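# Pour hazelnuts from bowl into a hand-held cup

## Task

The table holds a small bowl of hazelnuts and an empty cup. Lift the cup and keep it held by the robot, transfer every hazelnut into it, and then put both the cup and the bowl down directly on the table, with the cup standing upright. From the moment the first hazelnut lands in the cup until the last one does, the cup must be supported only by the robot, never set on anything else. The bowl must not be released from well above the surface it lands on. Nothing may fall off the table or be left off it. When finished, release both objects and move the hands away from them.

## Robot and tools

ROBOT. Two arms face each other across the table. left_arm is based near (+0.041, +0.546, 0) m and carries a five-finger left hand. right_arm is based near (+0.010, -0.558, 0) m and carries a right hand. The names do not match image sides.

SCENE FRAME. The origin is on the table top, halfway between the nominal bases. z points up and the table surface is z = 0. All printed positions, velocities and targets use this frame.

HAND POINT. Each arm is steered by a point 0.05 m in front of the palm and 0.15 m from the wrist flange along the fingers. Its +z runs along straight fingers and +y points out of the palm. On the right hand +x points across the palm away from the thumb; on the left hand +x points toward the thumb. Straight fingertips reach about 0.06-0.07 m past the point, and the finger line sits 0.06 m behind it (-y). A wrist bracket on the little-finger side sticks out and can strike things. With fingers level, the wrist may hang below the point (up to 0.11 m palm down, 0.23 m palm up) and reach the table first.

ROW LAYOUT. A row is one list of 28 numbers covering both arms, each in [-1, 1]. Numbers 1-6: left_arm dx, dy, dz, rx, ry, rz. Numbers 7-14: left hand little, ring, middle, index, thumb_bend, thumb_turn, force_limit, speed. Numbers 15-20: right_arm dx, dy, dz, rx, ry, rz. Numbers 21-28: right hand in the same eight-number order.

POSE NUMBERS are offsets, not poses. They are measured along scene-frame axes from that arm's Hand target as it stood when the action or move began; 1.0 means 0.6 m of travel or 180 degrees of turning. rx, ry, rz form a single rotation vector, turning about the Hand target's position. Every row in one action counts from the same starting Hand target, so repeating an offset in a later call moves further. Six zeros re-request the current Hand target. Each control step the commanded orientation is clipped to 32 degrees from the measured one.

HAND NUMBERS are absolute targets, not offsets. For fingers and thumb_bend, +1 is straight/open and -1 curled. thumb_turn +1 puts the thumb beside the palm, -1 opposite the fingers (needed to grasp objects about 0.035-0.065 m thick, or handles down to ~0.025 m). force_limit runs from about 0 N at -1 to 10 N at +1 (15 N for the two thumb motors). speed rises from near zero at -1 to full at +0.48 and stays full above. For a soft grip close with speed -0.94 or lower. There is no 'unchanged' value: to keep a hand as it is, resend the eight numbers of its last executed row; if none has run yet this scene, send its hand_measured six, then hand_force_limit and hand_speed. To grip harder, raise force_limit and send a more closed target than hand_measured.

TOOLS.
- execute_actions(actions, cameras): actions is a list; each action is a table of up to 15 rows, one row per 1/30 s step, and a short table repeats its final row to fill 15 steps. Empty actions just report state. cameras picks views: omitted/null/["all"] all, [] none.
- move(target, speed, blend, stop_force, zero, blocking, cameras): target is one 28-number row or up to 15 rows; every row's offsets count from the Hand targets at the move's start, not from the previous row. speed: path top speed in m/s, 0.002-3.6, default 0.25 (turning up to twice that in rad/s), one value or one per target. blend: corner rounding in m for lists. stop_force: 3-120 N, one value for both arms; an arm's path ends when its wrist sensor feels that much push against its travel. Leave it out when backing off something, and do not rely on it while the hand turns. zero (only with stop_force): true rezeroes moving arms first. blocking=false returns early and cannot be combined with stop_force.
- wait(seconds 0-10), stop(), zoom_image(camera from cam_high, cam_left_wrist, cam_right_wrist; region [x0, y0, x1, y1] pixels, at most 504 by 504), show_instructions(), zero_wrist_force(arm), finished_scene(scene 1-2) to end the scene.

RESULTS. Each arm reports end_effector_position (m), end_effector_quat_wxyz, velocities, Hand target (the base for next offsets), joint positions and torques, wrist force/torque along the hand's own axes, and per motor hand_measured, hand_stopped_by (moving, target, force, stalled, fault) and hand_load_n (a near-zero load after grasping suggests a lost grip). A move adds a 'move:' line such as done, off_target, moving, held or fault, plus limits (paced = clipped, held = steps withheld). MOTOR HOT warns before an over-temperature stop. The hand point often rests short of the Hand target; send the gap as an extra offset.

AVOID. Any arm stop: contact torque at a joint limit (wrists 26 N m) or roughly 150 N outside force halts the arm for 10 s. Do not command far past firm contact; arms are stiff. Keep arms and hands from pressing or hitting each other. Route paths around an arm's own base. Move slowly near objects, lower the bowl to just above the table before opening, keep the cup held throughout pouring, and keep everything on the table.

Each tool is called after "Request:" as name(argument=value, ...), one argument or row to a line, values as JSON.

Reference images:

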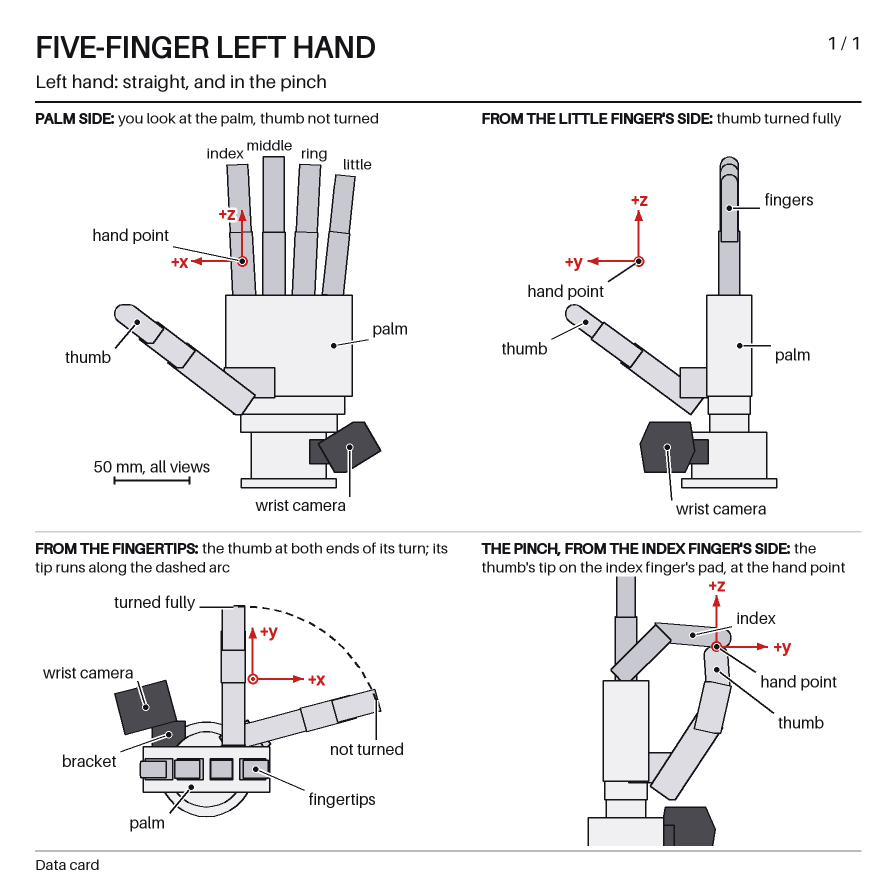

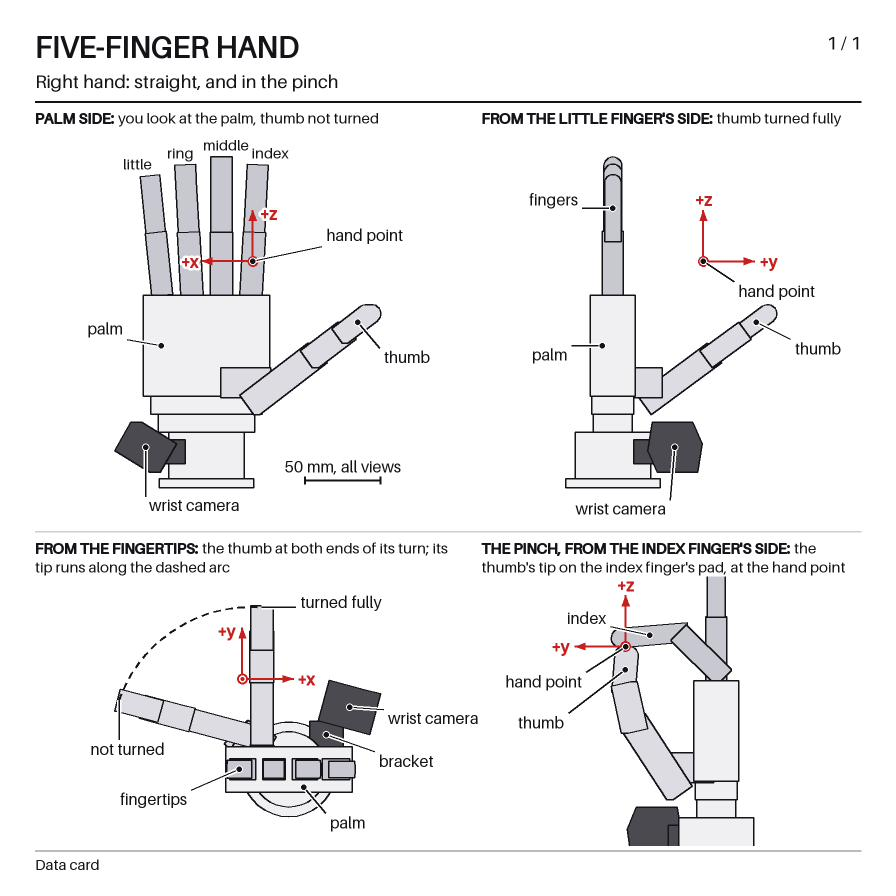

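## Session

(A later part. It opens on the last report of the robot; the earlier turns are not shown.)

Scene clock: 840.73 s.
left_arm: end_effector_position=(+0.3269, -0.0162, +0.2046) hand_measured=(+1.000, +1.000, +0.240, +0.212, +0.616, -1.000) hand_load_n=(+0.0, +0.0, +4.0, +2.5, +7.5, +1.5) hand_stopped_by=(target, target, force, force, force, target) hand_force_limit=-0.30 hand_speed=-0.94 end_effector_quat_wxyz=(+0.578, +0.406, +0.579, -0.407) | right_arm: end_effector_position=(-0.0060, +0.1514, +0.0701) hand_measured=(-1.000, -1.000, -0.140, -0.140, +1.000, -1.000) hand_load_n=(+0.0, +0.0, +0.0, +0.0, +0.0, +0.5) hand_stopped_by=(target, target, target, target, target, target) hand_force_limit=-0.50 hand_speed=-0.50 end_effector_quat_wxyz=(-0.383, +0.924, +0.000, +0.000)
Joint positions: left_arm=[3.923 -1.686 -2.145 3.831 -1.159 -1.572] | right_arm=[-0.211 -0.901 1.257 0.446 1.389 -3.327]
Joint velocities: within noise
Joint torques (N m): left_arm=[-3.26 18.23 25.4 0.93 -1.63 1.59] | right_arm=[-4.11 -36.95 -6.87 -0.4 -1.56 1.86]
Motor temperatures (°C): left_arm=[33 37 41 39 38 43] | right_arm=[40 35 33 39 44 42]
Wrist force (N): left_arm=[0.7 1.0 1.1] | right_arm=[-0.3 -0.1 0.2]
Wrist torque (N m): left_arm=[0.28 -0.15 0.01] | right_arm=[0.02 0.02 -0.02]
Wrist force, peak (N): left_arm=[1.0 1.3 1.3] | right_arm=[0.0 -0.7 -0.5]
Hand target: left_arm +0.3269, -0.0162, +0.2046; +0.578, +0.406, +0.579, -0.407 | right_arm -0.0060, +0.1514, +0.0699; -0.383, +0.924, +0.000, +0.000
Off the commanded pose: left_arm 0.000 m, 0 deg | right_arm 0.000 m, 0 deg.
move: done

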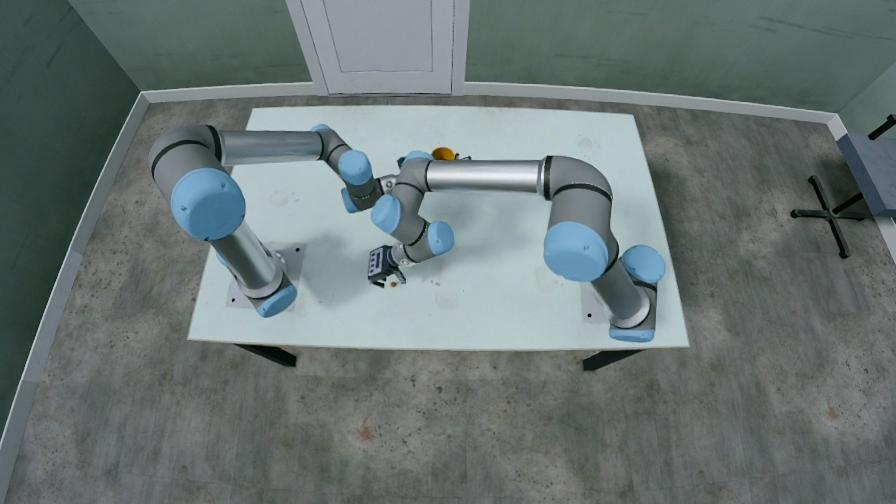

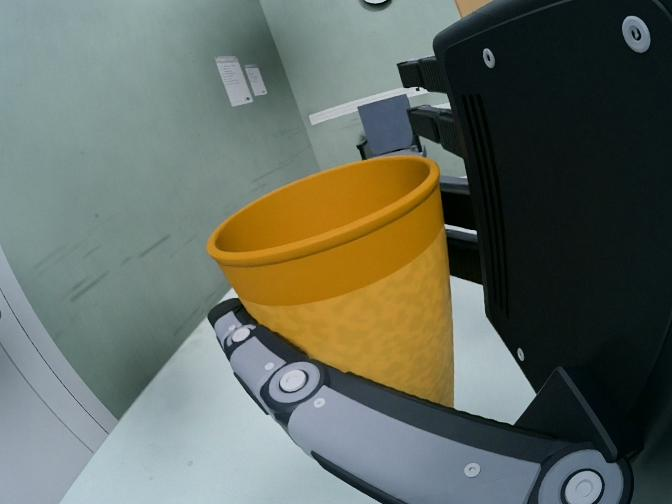

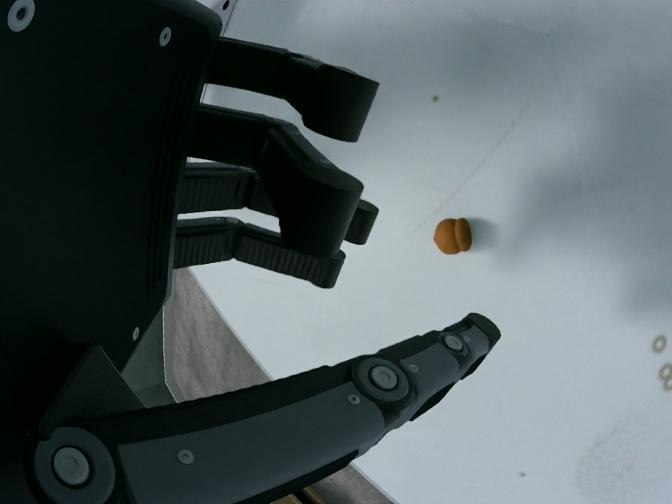

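Request:
move(
  target=[
    [0,0,0,0,0,0,1,1,-0.6,-0.6,-0.7,-1,-0.3,-0.94,0.028,0.001,0,0,0,0,-1,-1,-0.14,-0.14,1,-1,-0.5,-0.5],
    [0,0,0,0,0,0,1,1,-0.6,-0.6,-0.7,-1,-0.3,-0.94,0.028,0.001,-0.0805,0,0,0,-1,-1,-0.14,-0.14,1,-1,-0.5,-0.5],
  ],
  speed=0.05,
  stop_force=3,
)

Request:
move(
  target=[0,0,0,0,0,0,1,1,-0.6,-0.6,-0.7,-1,-0.3,-0.94,0,0,0,0,0,0,-1,-1,-0.24,-0.24,0.6,-1,-0.75,-0.94],
)

Scene clock: 847.07 s.
left_arm: end_effector_position=(+0.3269, -0.0162, +0.2046) hand_measured=(+1.000, +1.000, +0.240, +0.212, +0.616, -1.000) hand_load_n=(+0.0, +0.0, +3.5, +2.0, +7.5, +1.5) hand_stopped_by=(target, target, force, force, force, target) hand_force_limit=-0.30 hand_speed=-0.94 end_effector_quat_wxyz=(+0.578, +0.406, +0.579, -0.407) | right_arm: end_effector_position=(+0.0108, +0.1519, +0.0382) hand_measured=(-1.000, -1.000, -0.140, -0.140, +1.000, -1.000) hand_load_n=(+0.0, +0.0, +0.0, +0.0, +0.0, +0.0) hand_stopped_by=(target, target, target, target, target, target) hand_force_limit=-0.50 hand_speed=-0.50 end_effector_quat_wxyz=(-0.383, +0.924, +0.000, +0.000)
Joint positions: left_arm=[3.923 -1.686 -2.145 3.831 -1.159 -1.572] | right_arm=[-0.24 -0.867 1.287 0.386 1.369 -3.348]
Joint velocities: within noise
Joint torques (N m): left_arm=[-2.69 18.69 25.72 0.91 -1.71 1.51] | right_arm=[-9.26 -61.33 -31.67 2.57 -1.1 -1.3]
Motor temperatures (°C): left_arm=[33 37 41 39 38 43] | right_arm=[40 35 33 39 44 42]
Wrist force (N): left_arm=[0.7 1.0 1.3] | right_arm=[-0.6 -0.3 0.2]
Wrist torque (N m): left_arm=[0.28 -0.14 0.00] | right_arm=[0.02 0.05 -0.04]
Wrist force, peak (N): left_arm=[1.0 1.1 1.4] | right_arm=[-0.2 0.9 1.1]
Hand target: left_arm +0.3269, -0.0162, +0.2046; +0.578, +0.406, +0.579, -0.407 | right_arm +0.0108, +0.1519, +0.0382; -0.383, +0.924, +0.000, +0.000 (not the last commanded pose)
Off the commanded pose: left_arm 0.000 m, 0 deg | right_arm 0.017 m, 0 deg.
move: held (right_arm; a check stopped the path); path passed 1 of 2 targets; limits=held
pose unreachable (right arm): on one or more control steps of this call, first in action 0 (counted from 0), this arm could not follow its commanded pose, so it was not sent that pose on those steps. It may still have moved: this result reports where it is.
cause: moving toward the commanded pose would bring a part of the arm too close to another arm (a part of this arm just beyond joint 3 (elbow) and a part of the left arm just beyond its joint 6 (wrist 3), along the way the arms are being sent, or toward where that arm still pushes).

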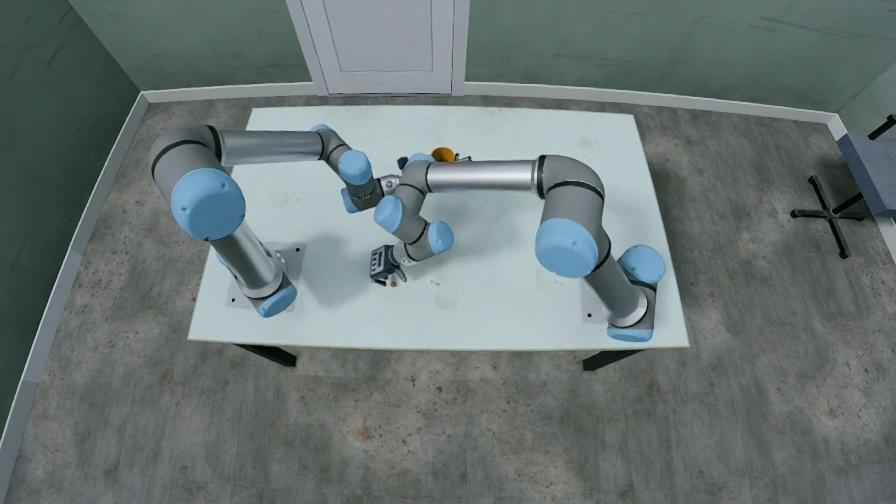

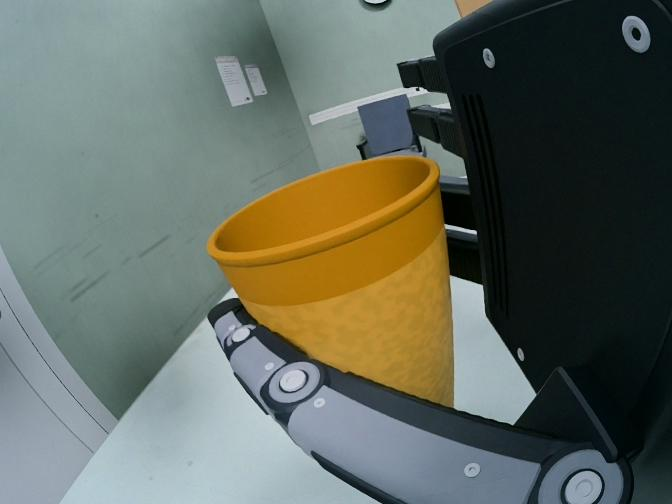

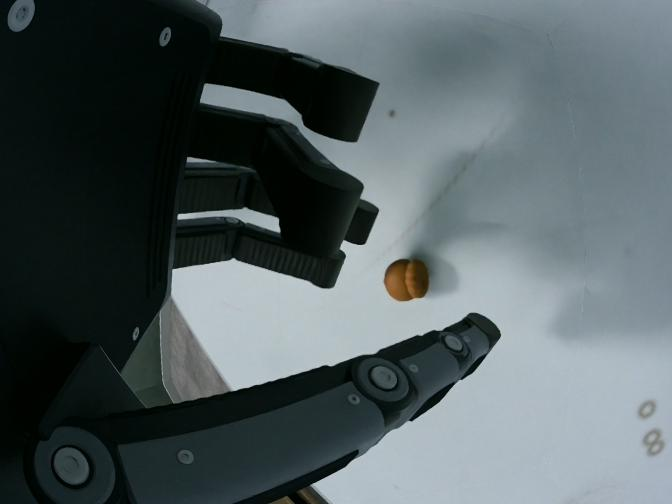

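Scene clock: 851.87 s.
left_arm: end_effector_position=(+0.3269, -0.0162, +0.2046) hand_measured=(+1.000, +1.000, +0.240, +0.212, +0.616, -1.000) hand_load_n=(+0.0, +0.0, +4.0, +2.0, +7.5, +1.5) hand_stopped_by=(target, target, force, force, force, target) hand_force_limit=-0.30 hand_speed=-0.94 end_effector_quat_wxyz=(+0.578, +0.406, +0.579, -0.407) | right_arm: end_effector_position=(+0.0108, +0.1519, +0.0382) hand_measured=(-1.000, -1.000, -0.240, -0.240, +0.600, -1.000) hand_load_n=(+0.0, +0.0, +0.0, +0.0, +0.0, +0.0) hand_stopped_by=(target, target, target, target, target, target) hand_force_limit=-0.75 hand_speed=-0.94 end_effector_quat_wxyz=(-0.383, +0.924, +0.000, +0.000)
Joint positions: left_arm=[3.923 -1.686 -2.145 3.831 -1.159 -1.572] | right_arm=[-0.24 -0.867 1.287 0.386 1.369 -3.348]
Joint velocities: within noise
Joint torques (N m): left_arm=[-2.48 18.68 25.24 0.96 -1.61 1.45] | right_arm=[3.28 -61.23 -28.4 2.2 0.84 -0.79]
Motor temperatures (°C): left_arm=[33 37 41 39 38 43] | right_arm=[40 35 33 39 44 42]
Wrist force (N): left_arm=[0.8 1.0 1.0] | right_arm=[-0.3 -0.3 0.1]
Wrist torque (N m): left_arm=[0.30 -0.16 0.00] | right_arm=[0.01 0.01 -0.02]
Wrist force, peak (N): left_arm=[0.8 1.2 1.5] | right_arm=[-0.8 -0.1 0.5]
Hand target: left_arm +0.3269, -0.0162, +0.2046; +0.578, +0.406, +0.579, -0.407 | right_arm +0.0108, +0.1519, +0.0382; -0.383, +0.924, +0.000, +0.000
Off the commanded pose: left_arm 0.000 m, 0 deg | right_arm 0.000 m, 0 deg.
move: done

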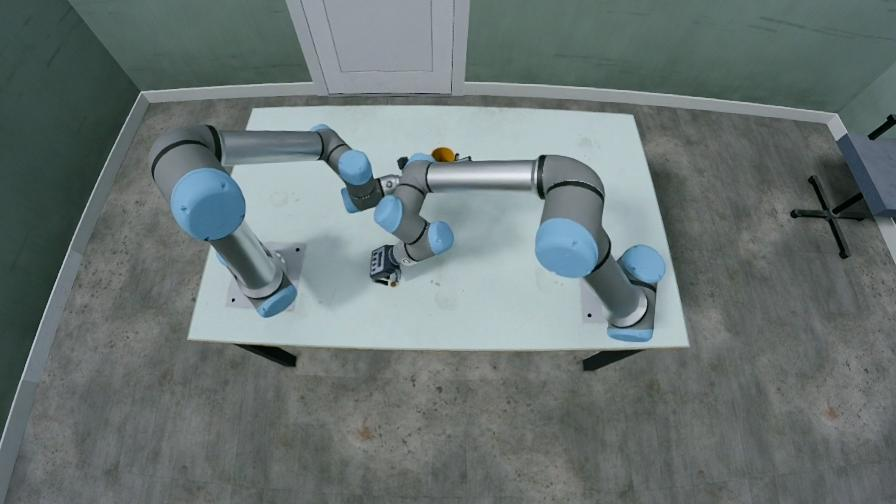

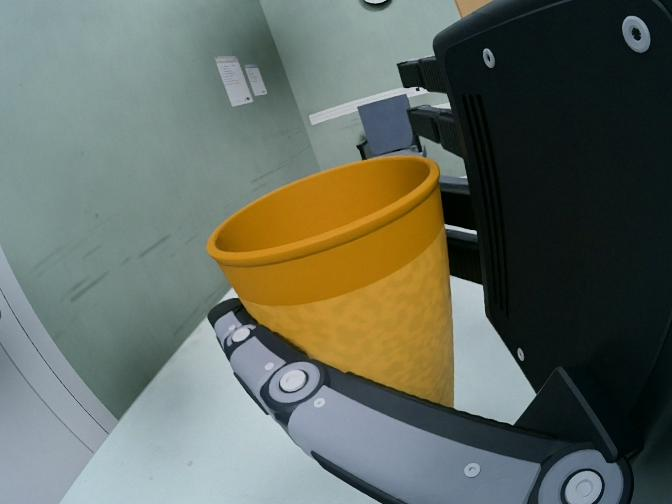

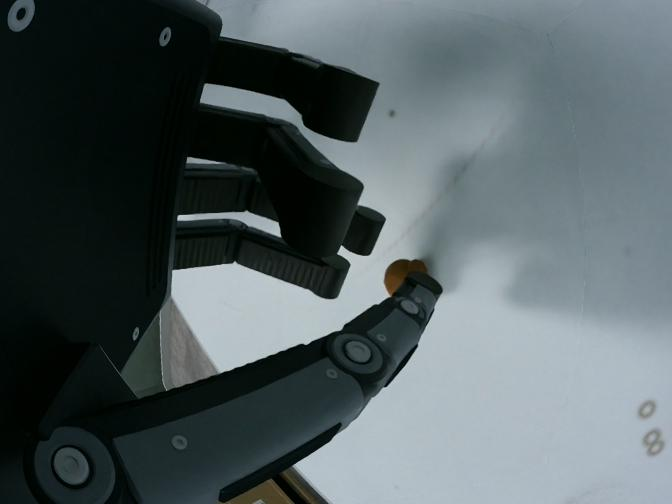

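Request:
move(
  target=[0.05,0.25,0.15,0,0,0,1,1,-0.6,-0.6,-0.7,-1,-0.3,-0.94,0,0,0,0,0,0,-1,-1,-0.14,-0.14,1,-1,-0.5,-0.5],
  speed=0.1,
  cameras=[],
)

Request:
move(
  target=[0,0,0,0,0,0,1,1,-0.6,-0.6,-0.7,-1,-0.3,-0.94,0,0,-0.0275,0,0,0,-1,-1,-0.14,-0.14,1,-1,-0.5,-0.5],
  speed=0.04,
  stop_force=3,
)

Scene clock: 858.33 s.
left_arm: end_effector_position=(+0.3288, -0.0069, +0.2101) hand_measured=(+1.000, +1.000, +0.240, +0.212, +0.616, -1.000) hand_load_n=(+0.0, +0.0, +4.0, +2.0, +7.5, +1.5) hand_stopped_by=(target, target, force, force, force, target) hand_force_limit=-0.30 hand_speed=-0.94 end_effector_quat_wxyz=(+0.578, +0.406, +0.579, -0.407) | right_arm: end_effector_position=(+0.0108, +0.1519, +0.0382) hand_measured=(-1.000, -1.000, -0.140, -0.140, +1.000, -1.000) hand_load_n=(+0.0, +0.0, +0.0, +0.0, +0.0, +0.0) hand_stopped_by=(target, target, target, target, target, target) hand_force_limit=-0.50 hand_speed=-0.50 end_effector_quat_wxyz=(-0.383, +0.924, +0.000, +0.000)
Joint positions: left_arm=[3.945 -1.658 -2.159 3.817 -1.137 -1.572] | right_arm=[-0.24 -0.867 1.287 0.386 1.369 -3.348]
Joint velocities: within noise
Joint torques (N m): left_arm=[-7.57 15.49 26.49 3.41 -2.49 1.35] | right_arm=[5.4 -60.43 -26.61 1.83 0.81 -0.25]
Motor temperatures (°C): left_arm=[33 37 41 39 38 43] | right_arm=[40 35 33 39 44 42]
Wrist force (N): left_arm=[0.7 1.1 1.3] | right_arm=[-0.5 -0.2 0.3]
Wrist torque (N m): left_arm=[0.31 -0.15 0.00] | right_arm=[0.02 0.03 -0.03]
Wrist force, peak (N): left_arm=[-0.6 2.3 -0.6] | right_arm=[-0.6 -0.4 0.5]
Hand target: left_arm +0.3288, -0.0069, +0.2101; +0.578, +0.406, +0.579, -0.407 (not the last commanded pose) | right_arm +0.0108, +0.1519, +0.0382; -0.383, +0.924, +0.000, +0.000
Off the commanded pose: left_arm 0.167 m, 0 deg | right_arm 0.000 m, 0 deg.
move: held (left_arm; a check stopped the path); limits=held
pose unreachable (left arm): on one or more control steps of this call, first in action 0 (counted from 0), this arm could not follow its commanded pose, so it was not sent that pose on those steps. It may still have moved: this result reports where it is.
cause: moving toward the commanded pose would bring a part of the arm too close to another arm (a part of this arm just beyond joint 6 (wrist 3) and a part of the right arm just beyond its joint 3 (elbow), at the place that arm is still heading or pushing toward).
No camera images: "cameras" was empty.

Scene clock: 859.47 s.
left_arm: end_effector_position=(+0.3288, -0.0069, +0.2101) hand_measured=(+1.000, +1.000, +0.240, +0.212, +0.616, -1.000) hand_load_n=(+0.0, +0.0, +4.0, +2.0, +7.5, +1.5) hand_stopped_by=(target, target, force, force, force, target) hand_force_limit=-0.30 hand_speed=-0.94 end_effector_quat_wxyz=(+0.578, +0.406, +0.579, -0.407) | right_arm: end_effector_position=(+0.0108, +0.1520, +0.0381) hand_measured=(-1.000, -1.000, -0.140, -0.140, +1.000, -1.000) hand_load_n=(+0.0, +0.0, +0.0, +0.0, +0.0, +0.0) hand_stopped_by=(target, target, target, target, target, target) hand_force_limit=-0.50 hand_speed=-0.50 end_effector_quat_wxyz=(-0.383, +0.924, +0.000, +0.000)
Joint positions: left_arm=[3.945 -1.658 -2.159 3.817 -1.138 -1.572] | right_arm=[-0.24 -0.867 1.288 0.386 1.369 -3.348]
Joint velocities: within noise
Joint torques (N m): left_arm=[-7.24 16.15 26.05 3.45 -2.4 1.52] | right_arm=[5.13 -61.64 -31.74 2.68 0.74 -0.24]
Motor temperatures (°C): left_arm=[33 37 41 39 38 43] | right_arm=[40 35 33 39 44 42]
Wrist force (N): left_arm=[0.6 0.8 1.2] | right_arm=[-0.4 -0.4 0.3]
Wrist torque (N m): left_arm=[0.26 -0.13 0.00] | right_arm=[-0.01 0.02 -0.03]
Wrist force, peak (N): left_arm=[0.8 1.1 1.4] | right_arm=[-0.6 0.2 0.5]
Hand target: left_arm +0.3288, -0.0069, +0.2101; +0.578, +0.406, +0.579, -0.407 | right_arm +0.0108, +0.1520, +0.0381; -0.383, +0.924, +0.000, +0.000 (not the last commanded pose)
Off the commanded pose: left_arm 0.000 m, 0 deg | right_arm 0.016 m, 0 deg.
move: held (right_arm; a check stopped the path); limits=held
pose unreachable (right arm): on one or more control steps of this call, first in action 0 (counted from 0), this arm could not follow its commanded pose, so it was not sent that pose on those steps. It may still have moved: this result reports where it is.
cause: moving toward the commanded pose would bring a part of the arm too close to another arm (a part of this arm just beyond joint 3 (elbow) and a part of the left arm just beyond its joint 6 (wrist 3)).

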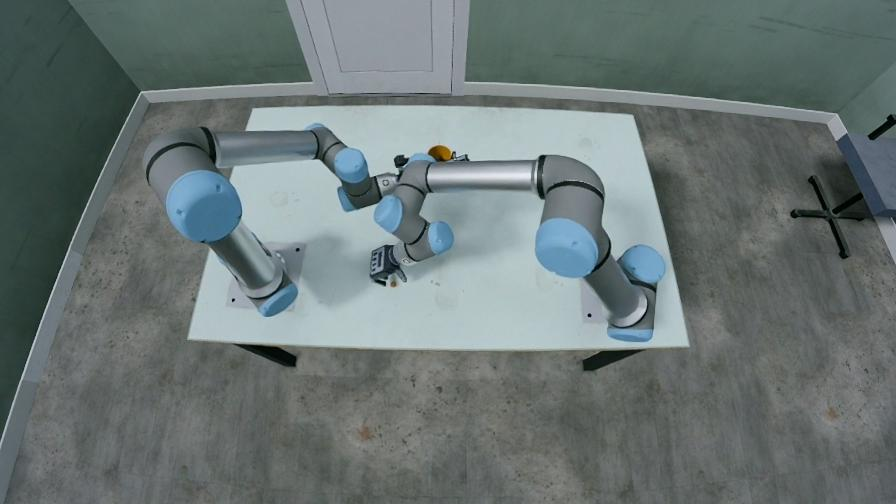

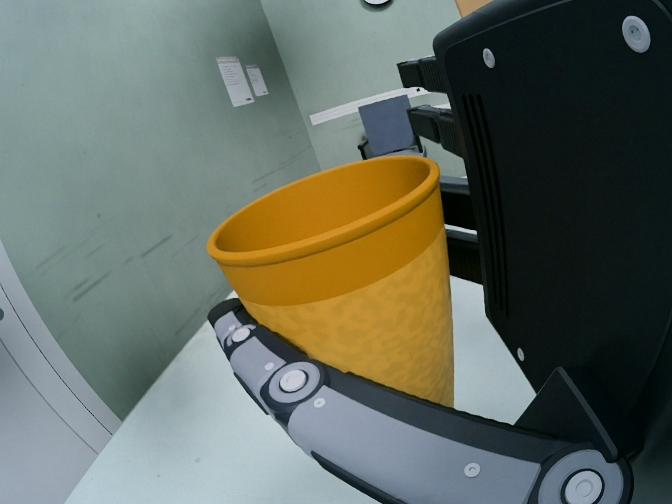

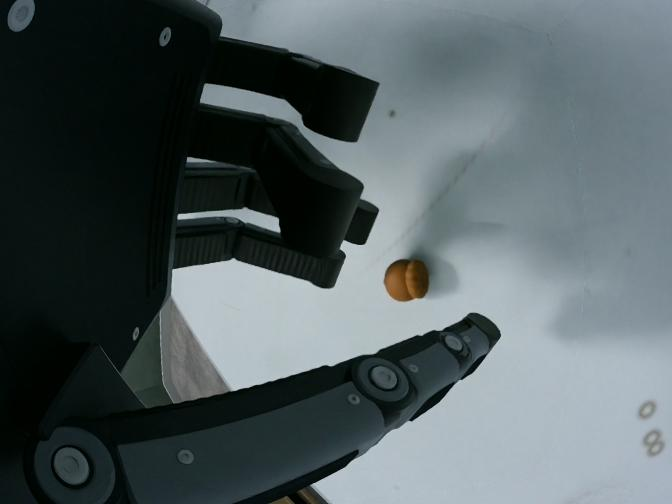

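Request:
move(
  target=[0.25,0.15,-0.05,0,0,0,1,1,-0.6,-0.6,-0.7,-1,-0.3,-0.94,0,0,0,0,0,0,-1,-1,-0.14,-0.14,1,-1,-0.5,-0.5],
  speed=0.1,
  cameras=[],
)

Request:
move(
  target=[0,0,0,0,0,0,1,1,-0.6,-0.6,-0.7,-1,-0.3,-0.94,0,0,-0.0275,0,0,0,-1,-1,-0.14,-0.14,1,-1,-0.5,-0.5],
  speed=0.04,
  stop_force=3,
)

Scene clock: 870.30 s.
left_arm: end_effector_position=(+0.4787, +0.0830, +0.1801) hand_measured=(+1.000, +1.000, +0.240, +0.212, +0.616, -1.000) hand_load_n=(+0.5, +0.0, +4.0, +2.5, +7.5, +1.5) hand_stopped_by=(target, target, force, force, force, target) hand_force_limit=-0.30 hand_speed=-0.94 end_effector_quat_wxyz=(+0.579, +0.406, +0.579, -0.407) | right_arm: end_effector_position=(+0.0108, +0.1520, +0.0381) hand_measured=(-1.000, -1.000, -0.140, -0.140, +1.000, -1.000) hand_load_n=(+0.0, +0.0, +0.5, +0.0, +0.0, +0.0) hand_stopped_by=(target, target, target, target, target, target) hand_force_limit=-0.50 hand_speed=-0.50 end_effector_quat_wxyz=(-0.383, +0.924, +0.000, +0.000)
Joint positions: left_arm=[4.392 -1.755 -2.145 3.9 -0.691 -1.572] | right_arm=[-0.24 -0.867 1.288 0.386 1.369 -3.348]
Joint velocities: within noise
Joint torques (N m): left_arm=[8.77 19.79 25.49 2.95 2.37 -1.64] | right_arm=[4.74 -61.19 -27.7 2.01 0.73 -0.31]
Motor temperatures (°C): left_arm=[33 37 41 39 38 43] | right_arm=[40 35 33 39 44 42]
Wrist force (N): left_arm=[0.7 1.0 1.2] | right_arm=[-0.7 -0.5 0.2]
Wrist torque (N m): left_arm=[0.28 -0.17 0.00] | right_arm=[-0.03 0.06 -0.04]
Wrist force, peak (N): left_arm=[1.0 1.7 0.9] | right_arm=[-0.7 -0.4 0.2]
Hand target: left_arm +0.4788, +0.0831, +0.1801; +0.578, +0.406, +0.579, -0.407 | right_arm +0.0108, +0.1520, +0.0381; -0.383, +0.924, +0.000, +0.000
Off the commanded pose: left_arm 0.000 m, 0 deg | right_arm 0.000 m, 0 deg.
move: done
No camera images: "cameras" was empty.

Scene clock: 871.80 s.
left_arm: end_effector_position=(+0.4788, +0.0831, +0.1801) hand_measured=(+1.000, +1.000, +0.240, +0.212, +0.616, -1.000) hand_load_n=(+0.0, +0.0, +4.0, +2.0, +7.5, +1.5) hand_stopped_by=(target, target, force, force, force, target) hand_force_limit=-0.30 hand_speed=-0.94 end_effector_quat_wxyz=(+0.578, +0.406, +0.579, -0.407) | right_arm: end_effector_position=(+0.0108, +0.1520, +0.0216) hand_measured=(-1.000, -1.000, -0.140, -0.140, +1.000, -1.000) hand_load_n=(+0.0, +0.0, -0.5, +0.0, +0.0, +0.0) hand_stopped_by=(target, target, target, target, target, target) hand_force_limit=-0.50 hand_speed=-0.50 end_effector_quat_wxyz=(-0.383, +0.924, +0.000, +0.000)
Joint positions: left_arm=[4.393 -1.755 -2.145 3.9 -0.69 -1.572] | right_arm=[-0.24 -0.85 1.304 0.353 1.369 -3.348]
Joint velocities: within noise
Joint torques (N m): left_arm=[8.02 18.47 24.03 2.89 2.51 -1.68] | right_arm=[4.13 -38.04 -6.28 -0.25 0.74 -1.47]
Motor temperatures (°C): left_arm=[33 37 41 39 38 43] | right_arm=[40 35 33 39 44 42]
Wrist force (N): left_arm=[0.6 0.9 1.3] | right_arm=[-0.5 -0.3 0.2]
Wrist torque (N m): left_arm=[0.26 -0.14 0.00] | right_arm=[0.02 0.03 -0.03]
Wrist force, peak (N): left_arm=[1.0 1.3 1.2] | right_arm=[-0.7 -0.3 0.5]
Hand target: left_arm +0.4788, +0.0831, +0.1801; +0.578, +0.406, +0.579, -0.407 | right_arm +0.0108, +0.1520, +0.0216; -0.383, +0.924, +0.000, +0.000
Off the commanded pose: left_arm 0.000 m, 0 deg | right_arm 0.000 m, 0 deg.
move: done

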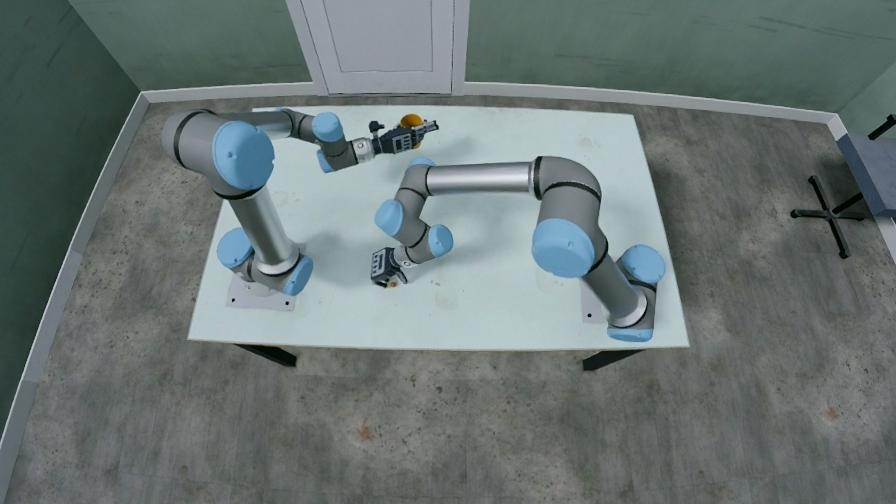

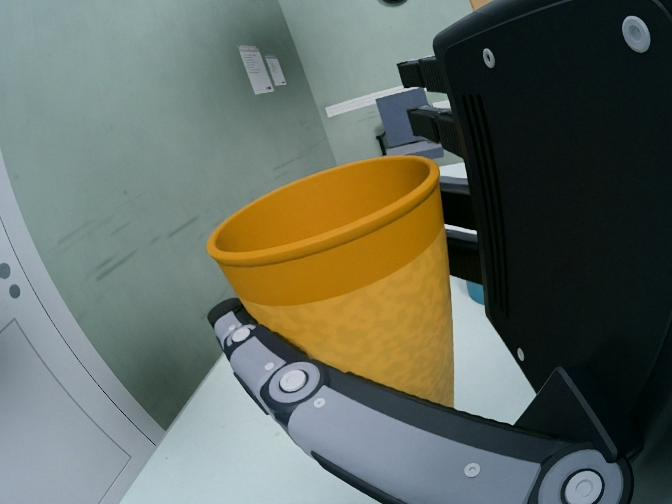

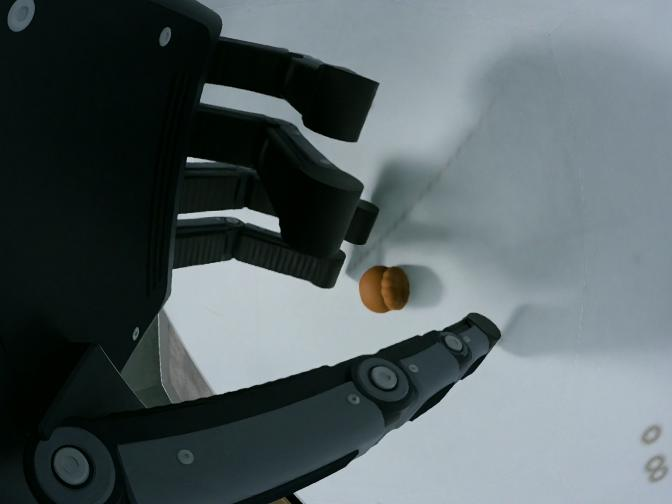

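Request:
move(
  target=[0,0,0,0,0,0,1,1,-0.6,-0.6,-0.7,-1,-0.3,-0.94,0.001,0.008,0,0,0,0,-1,-1,-0.14,-0.14,1,-1,-0.5,-0.5],
  speed=0.03,
  cameras=[],
)

Request:
move(
  target=[0,0,0,0,0,0,1,1,-0.6,-0.6,-0.7,-1,-0.3,-0.94,0,0,0,0,0,0,-1,-1,-0.24,-0.24,0.6,-1,-0.75,-0.94],
  cameras=[],
)

Request:
move(
  target=[0,0,0,0,0,0,1,1,-0.6,-0.6,-0.7,-1,-0.3,-0.94,0,0,-0.014,0,0,0,-1,-1,-0.24,-0.24,0.6,-1,-0.75,-0.94],
  speed=0.015,
  stop_force=3,
)

Request:
move(
  target=[0,0,0,0,0,0,1,1,-0.6,-0.6,-0.7,-1,-0.3,-0.94,0,0,0,0,0,0,-1,-1,-0.45,-0.45,0.2,-1,-0.5,-0.94],
)

Scene clock: 879.63 s.
left_arm: end_effector_position=(+0.4788, +0.0831, +0.1801) hand_measured=(+1.000, +1.000, +0.240, +0.212, +0.616, -1.000) hand_load_n=(+0.0, +0.0, +3.5, +2.0, +7.5, +2.0) hand_stopped_by=(target, target, force, force, force, target) hand_force_limit=-0.30 hand_speed=-0.94 end_effector_quat_wxyz=(+0.578, +0.406, +0.579, -0.407) | right_arm: end_effector_position=(+0.0114, +0.1567, +0.0216) hand_measured=(-1.000, -1.000, -0.140, -0.140, +1.000, -1.000) hand_load_n=(+0.0, +0.0, +0.0, +0.0, +0.0, +0.0) hand_stopped_by=(target, target, target, target, target, target) hand_force_limit=-0.50 hand_speed=-0.50 end_effector_quat_wxyz=(-0.383, +0.924, +0.000, +0.000)
Joint positions: left_arm=[4.393 -1.755 -2.145 3.9 -0.69 -1.572] | right_arm=[-0.239 -0.84 1.284 0.361 1.37 -3.347]
Joint velocities: within noise
Joint torques (N m): left_arm=[7.6 19.16 21.48 2.66 2.58 -1.62] | right_arm=[8.5 -38.42 -32.56 3.21 1.08 1.64]
Motor temperatures (°C): left_arm=[33 37 41 39 38 43] | right_arm=[40 35 33 39 44 42]
Wrist force (N): left_arm=[0.5 1.0 0.9] | right_arm=[-0.5 -0.3 0.2]
Wrist torque (N m): left_arm=[0.30 -0.15 -0.01] | right_arm=[0.02 0.03 -0.02]
Wrist force, peak (N): left_arm=[1.1 1.3 1.1] | right_arm=[-0.9 -0.4 0.3]
Hand target: left_arm +0.4788, +0.0831, +0.1801; +0.578, +0.406, +0.579, -0.407 | right_arm +0.0114, +0.1568, +0.0216; -0.383, +0.924, +0.000, +0.000
Off the commanded pose: left_arm 0.000 m, 0 deg | right_arm 0.000 m, 0 deg.
move: done
No camera images: "cameras" was empty.

Scene clock: 884.43 s.
left_arm: end_effector_position=(+0.4788, +0.0831, +0.1801) hand_measured=(+1.000, +1.000, +0.240, +0.212, +0.616, -1.000) hand_load_n=(+0.0, +0.0, +4.0, +2.0, +7.0, +1.5) hand_stopped_by=(target, target, force, force, force, target) hand_force_limit=-0.30 hand_speed=-0.94 end_effector_quat_wxyz=(+0.578, +0.406, +0.579, -0.407) | right_arm: end_effector_position=(+0.0114, +0.1568, +0.0216) hand_measured=(-1.000, -1.000, -0.240, -0.240, +0.600, -1.000) hand_load_n=(+0.0, +0.0, +0.0, +0.0, +0.0, +0.0) hand_stopped_by=(target, target, target, target, target, target) hand_force_limit=-0.75 hand_speed=-0.94 end_effector_quat_wxyz=(-0.383, +0.924, +0.000, +0.000)
Joint positions: left_arm=[4.393 -1.755 -2.145 3.9 -0.69 -1.572] | right_arm=[-0.239 -0.839 1.284 0.361 1.37 -3.347]
Joint velocities: within noise
Joint torques (N m): left_arm=[7.16 18.72 17.67 2.19 2.37 -1.61] | right_arm=[8.65 -38.47 -28.8 2.1 1 1.65]
Motor temperatures (°C): left_arm=[33 37 41 39 38 43] | right_arm=[40 35 33 39 44 42]
Wrist force (N): left_arm=[0.8 0.9 1.0] | right_arm=[-0.8 0.0 0.2]
Wrist torque (N m): left_arm=[0.28 -0.18 0.01] | right_arm=[0.06 0.06 -0.03]
Wrist force, peak (N): left_arm=[0.9 1.0 1.3] | right_arm=[-0.8 -0.1 0.5]
Hand target: left_arm +0.4788, +0.0831, +0.1801; +0.578, +0.406, +0.579, -0.407 | right_arm +0.0114, +0.1568, +0.0216; -0.383, +0.924, +0.000, +0.000
Off the commanded pose: left_arm 0.000 m, 0 deg | right_arm 0.000 m, 0 deg.
move: done
No camera images: "cameras" was empty.

Scene clock: 886.17 s.
left_arm: end_effector_position=(+0.4788, +0.0831, +0.1801) hand_measured=(+1.000, +1.000, +0.240, +0.212, +0.616, -1.000) hand_load_n=(+0.0, +0.5, +4.0, +2.0, +7.5, +1.5) hand_stopped_by=(target, target, force, force, force, target) hand_force_limit=-0.30 hand_speed=-0.94 end_effector_quat_wxyz=(+0.578, +0.406, +0.579, -0.407) | right_arm: end_effector_position=(+0.0114, +0.1568, +0.0156) hand_measured=(-1.000, -1.000, -0.240, -0.240, +0.600, -1.000) hand_load_n=(+0.0, +0.0, -2.0, +0.0, +0.0, +0.0) hand_stopped_by=(target, target, target, target, target, target) hand_force_limit=-0.75 hand_speed=-0.94 end_effector_quat_wxyz=(-0.383, +0.924, +0.000, +0.000)
Joint positions: left_arm=[4.393 -1.755 -2.145 3.9 -0.69 -1.572] | right_arm=[-0.239 -0.833 1.289 0.349 1.37 -3.347]
Joint velocities: within noise
Joint torques (N m): left_arm=[6.8 19.41 16.02 2.08 2.3 -1.6] | right_arm=[8.13 -60.38 -30.35 1.78 1.14 1.34]
Motor temperatures (°C): left_arm=[33 37 41 39 38 43] | right_arm=[40 35 33 39 44 42]
Wrist force (N): left_arm=[0.8 0.9 1.1] | right_arm=[-0.6 -2.1 -1.5]
Wrist torque (N m): left_arm=[0.27 -0.18 0.01] | right_arm=[-0.01 0.10 -0.08]
Wrist force, peak (N): left_arm=[0.9 1.2 1.1] | right_arm=[-0.3 -12.2 -4.2]
Hand target: left_arm +0.4788, +0.0831, +0.1801; +0.578, +0.406, +0.579, -0.407 | right_arm +0.0114, +0.1568, +0.0156; -0.383, +0.924, +0.000, +0.000 (not the last commanded pose)
Off the commanded pose: left_arm 0.000 m, 0 deg | right_arm 0.002 m, 0 deg.
move: contact (right_arm)

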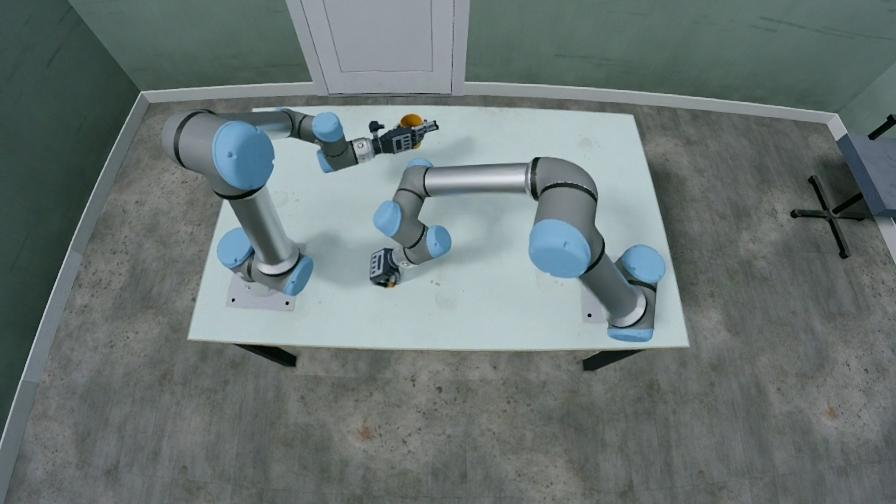

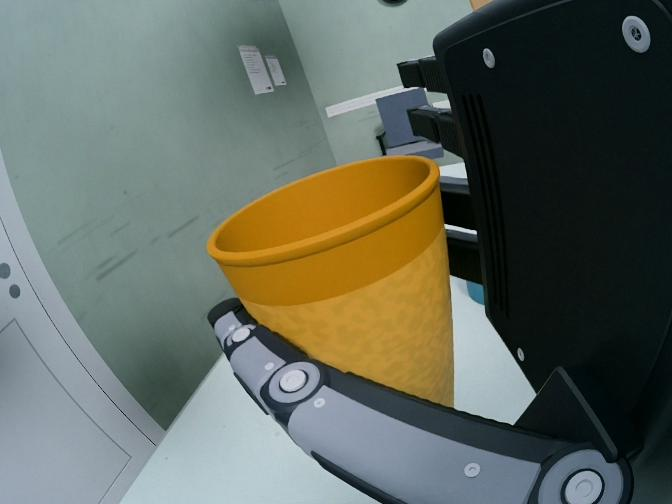

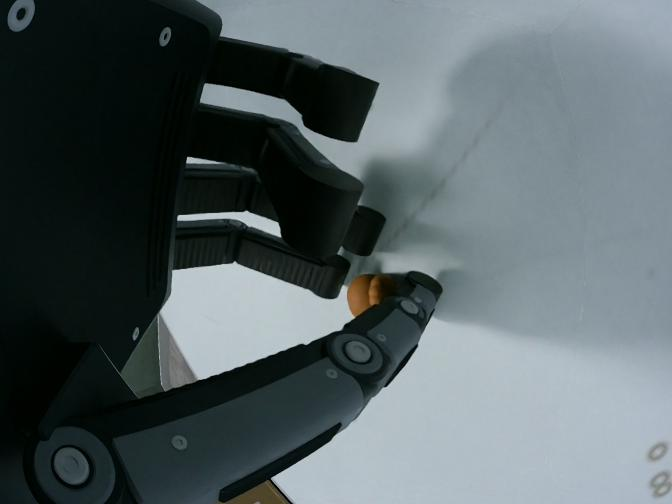

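Scene clock: 887.67 s.
left_arm: end_effector_position=(+0.4788, +0.0831, +0.1801) hand_measured=(+1.000, +1.000, +0.240, +0.212, +0.616, -1.000) hand_load_n=(+0.0, +0.0, +3.5, +2.5, +7.5, +1.5) hand_stopped_by=(target, target, force, force, force, target) hand_force_limit=-0.30 hand_speed=-0.94 end_effector_quat_wxyz=(+0.578, +0.406, +0.579, -0.407) | right_arm: end_effector_position=(+0.0114, +0.1568, +0.0156) hand_measured=(-1.000, -1.000, -0.450, -0.324, +0.560, -1.000) hand_load_n=(+0.0, +0.5, +0.0, +3.5, +4.0, -1.0) hand_stopped_by=(target, target, target, force, force, target) hand_force_limit=-0.50 hand_speed=-0.94 end_effector_quat_wxyz=(-0.383, +0.924, +0.000, +0.000)
Joint positions: left_arm=[4.393 -1.755 -2.145 3.9 -0.69 -1.572] | right_arm=[-0.239 -0.833 1.289 0.349 1.37 -3.347]
Joint velocities: within noise
Joint torques (N m): left_arm=[6.73 19.07 14.65 1.98 2.37 -1.6] | right_arm=[7.01 -61.05 -30.04 -0.2 1.09 1.35]
Motor temperatures (°C): left_arm=[33 37 41 39 38 43] | right_arm=[40 35 33 39 44 42]
Wrist force (N): left_arm=[0.7 1.0 1.1] | right_arm=[-0.5 -0.1 0.1]
Wrist torque (N m): left_arm=[0.28 -0.17 0.00] | right_arm=[0.06 0.03 -0.01]
Wrist force, peak (N): left_arm=[0.9 1.2 1.1] | right_arm=[-0.6 -1.7 -1.1]
Hand target: left_arm +0.4788, +0.0831, +0.1801; +0.578, +0.406, +0.579, -0.407 | right_arm +0.0114, +0.1568, +0.0156; -0.383, +0.924, +0.000, +0.000
Off the commanded pose: left_arm 0.000 m, 0 deg | right_arm 0.000 m, 0 deg.
move: done

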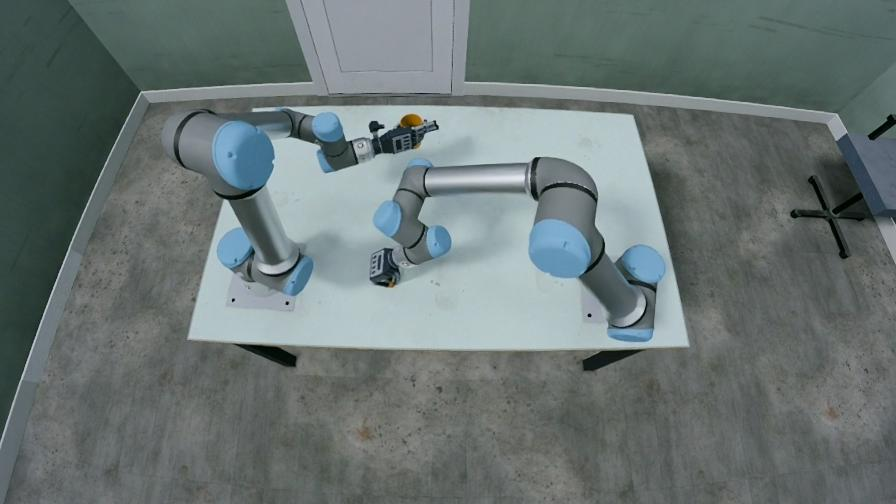

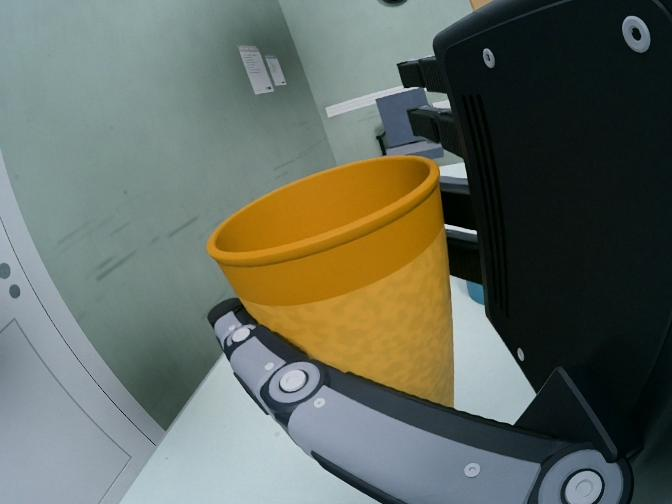

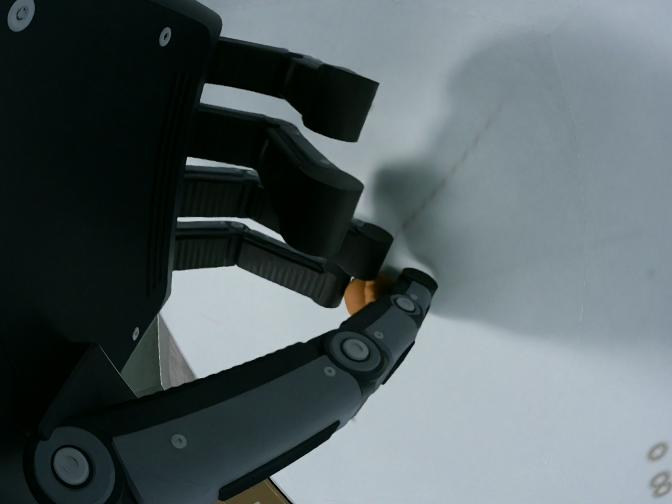

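Request:
move(
  target=[0,0,0,0,0,0,1,1,-0.6,-0.6,-0.7,-1,-0.3,-0.94,0,0,0,0,0,0,-1,-1,-0.14,-0.14,1,-1,-0.5,-0.94],
  cameras=[],
)

Request:
move(
  target=[0,0,0,0,0,0,1,1,-0.6,-0.6,-0.7,-1,-0.3,-0.94,-0.01,0,0.01,0,0,0,-1,-1,-0.14,-0.14,1,-1,-0.5,-0.94],
  speed=0.03,
)

Scene clock: 897.23 s.
left_arm: end_effector_position=(+0.4788, +0.0831, +0.1801) hand_measured=(+1.000, +1.000, +0.240, +0.212, +0.616, -1.000) hand_load_n=(+0.0, +0.0, +4.0, +2.5, +7.5, +2.0) hand_stopped_by=(target, target, force, force, force, target) hand_force_limit=-0.30 hand_speed=-0.94 end_effector_quat_wxyz=(+0.578, +0.406, +0.579, -0.407) | right_arm: end_effector_position=(+0.0114, +0.1568, +0.0156) hand_measured=(-1.000, -1.000, -0.220, -0.142, +0.986, -1.000) hand_load_n=(+0.0, +0.0, -13.5, -12.0, +0.0, +0.0) hand_stopped_by=(target, target, stalled, target, moving, target) hand_force_limit=-0.50 hand_speed=-0.94 end_effector_quat_wxyz=(-0.383, +0.924, +0.000, +0.000)
Joint positions: left_arm=[4.393 -1.755 -2.145 3.9 -0.69 -1.572] | right_arm=[-0.239 -0.833 1.289 0.349 1.37 -3.347]
Joint velocities: within noise
Joint torques (N m): left_arm=[5.96 19.89 8.61 1.46 2.23 -1.59] | right_arm=[5.28 -24.92 -3.07 -0.1 1.01 1.32]
Motor temperatures (°C): left_arm=[33 37 41 39 38 43] | right_arm=[40 35 33 39 44 42]
Wrist force (N): left_arm=[0.9 1.0 1.1] | right_arm=[-0.3 -9.3 -19.0]
Wrist torque (N m): left_arm=[0.30 -0.20 0.01] | right_arm=[-0.04 0.28 -0.14]
Wrist force, peak (N): left_arm=[0.9 1.2 1.3] | right_arm=[-0.1 -9.7 -19.5]
Hand target: left_arm +0.4788, +0.0831, +0.1801; +0.578, +0.406, +0.579, -0.407 | right_arm +0.0114, +0.1568, +0.0156; -0.383, +0.924, +0.000, +0.000
Off the commanded pose: left_arm 0.000 m, 0 deg | right_arm 0.000 m, 0 deg.
move: moving (right_arm; no rest 5 s after the path's end)
No camera images: "cameras" was empty.

Scene clock: 898.00 s.
left_arm: end_effector_position=(+0.4788, +0.0831, +0.1801) hand_measured=(+1.000, +1.000, +0.240, +0.212, +0.616, -1.000) hand_load_n=(+0.0, +0.0, +3.5, +2.0, +7.5, +1.5) hand_stopped_by=(target, target, force, force, force, target) hand_force_limit=-0.30 hand_speed=-0.94 end_effector_quat_wxyz=(+0.578, +0.406, +0.579, -0.407) | right_arm: end_effector_position=(+0.0056, +0.1568, +0.0215) hand_measured=(-1.000, -1.000, -0.218, -0.142, +1.000, -1.000) hand_load_n=(+0.0, +0.0, +0.0, +0.0, +0.0, -0.5) hand_stopped_by=(target, target, stalled, target, target, target) hand_force_limit=-0.50 hand_speed=-0.94 end_effector_quat_wxyz=(-0.383, +0.924, +0.000, +0.000)
Joint positions: left_arm=[4.393 -1.755 -2.145 3.9 -0.69 -1.572] | right_arm=[-0.229 -0.84 1.285 0.359 1.377 -3.34]
Joint velocities: within noise
Joint torques (N m): left_arm=[6.01 20.13 8.04 1.31 2.21 -1.68] | right_arm=[6.35 -61.61 -29.93 2.53 1.13 1.71]
Motor temperatures (°C): left_arm=[33 37 41 39 38 43] | right_arm=[40 35 33 39 44 42]
Wrist force (N): left_arm=[0.9 0.8 1.1] | right_arm=[-0.4 -0.3 0.2]
Wrist torque (N m): left_arm=[0.25 -0.20 0.02] | right_arm=[0.02 0.02 -0.02]
Wrist force, peak (N): left_arm=[1.2 0.9 1.3] | right_arm=[3.8 -10.5 -19.0]
Hand target: left_arm +0.4788, +0.0831, +0.1801; +0.578, +0.406, +0.579, -0.407 | right_arm +0.0054, +0.1568, +0.0216; -0.383, +0.924, +0.000, +0.000
Off the commanded pose: left_arm 0.000 m, 0 deg | right_arm 0.000 m, 0 deg.
move: done

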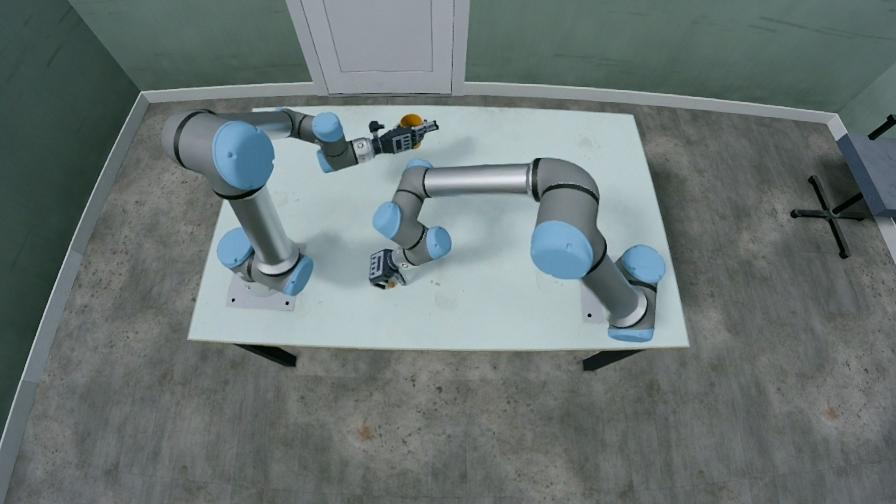

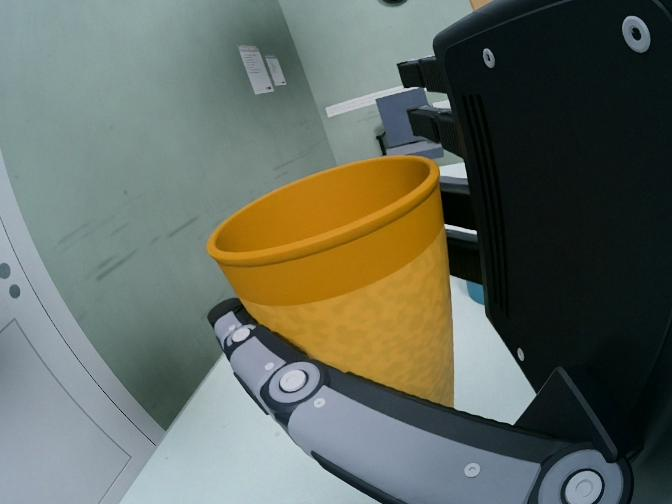

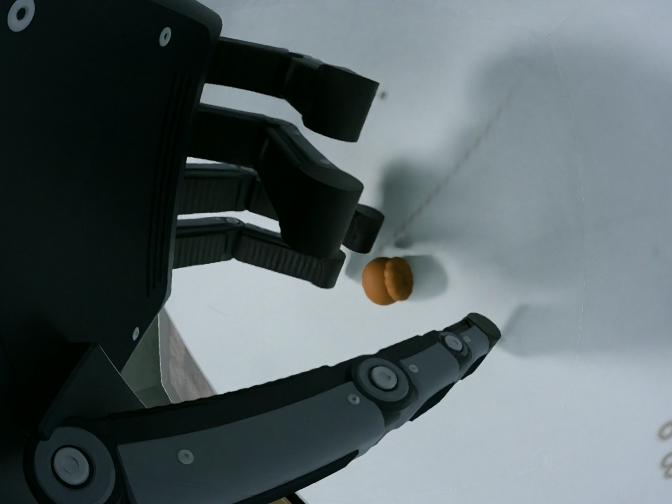

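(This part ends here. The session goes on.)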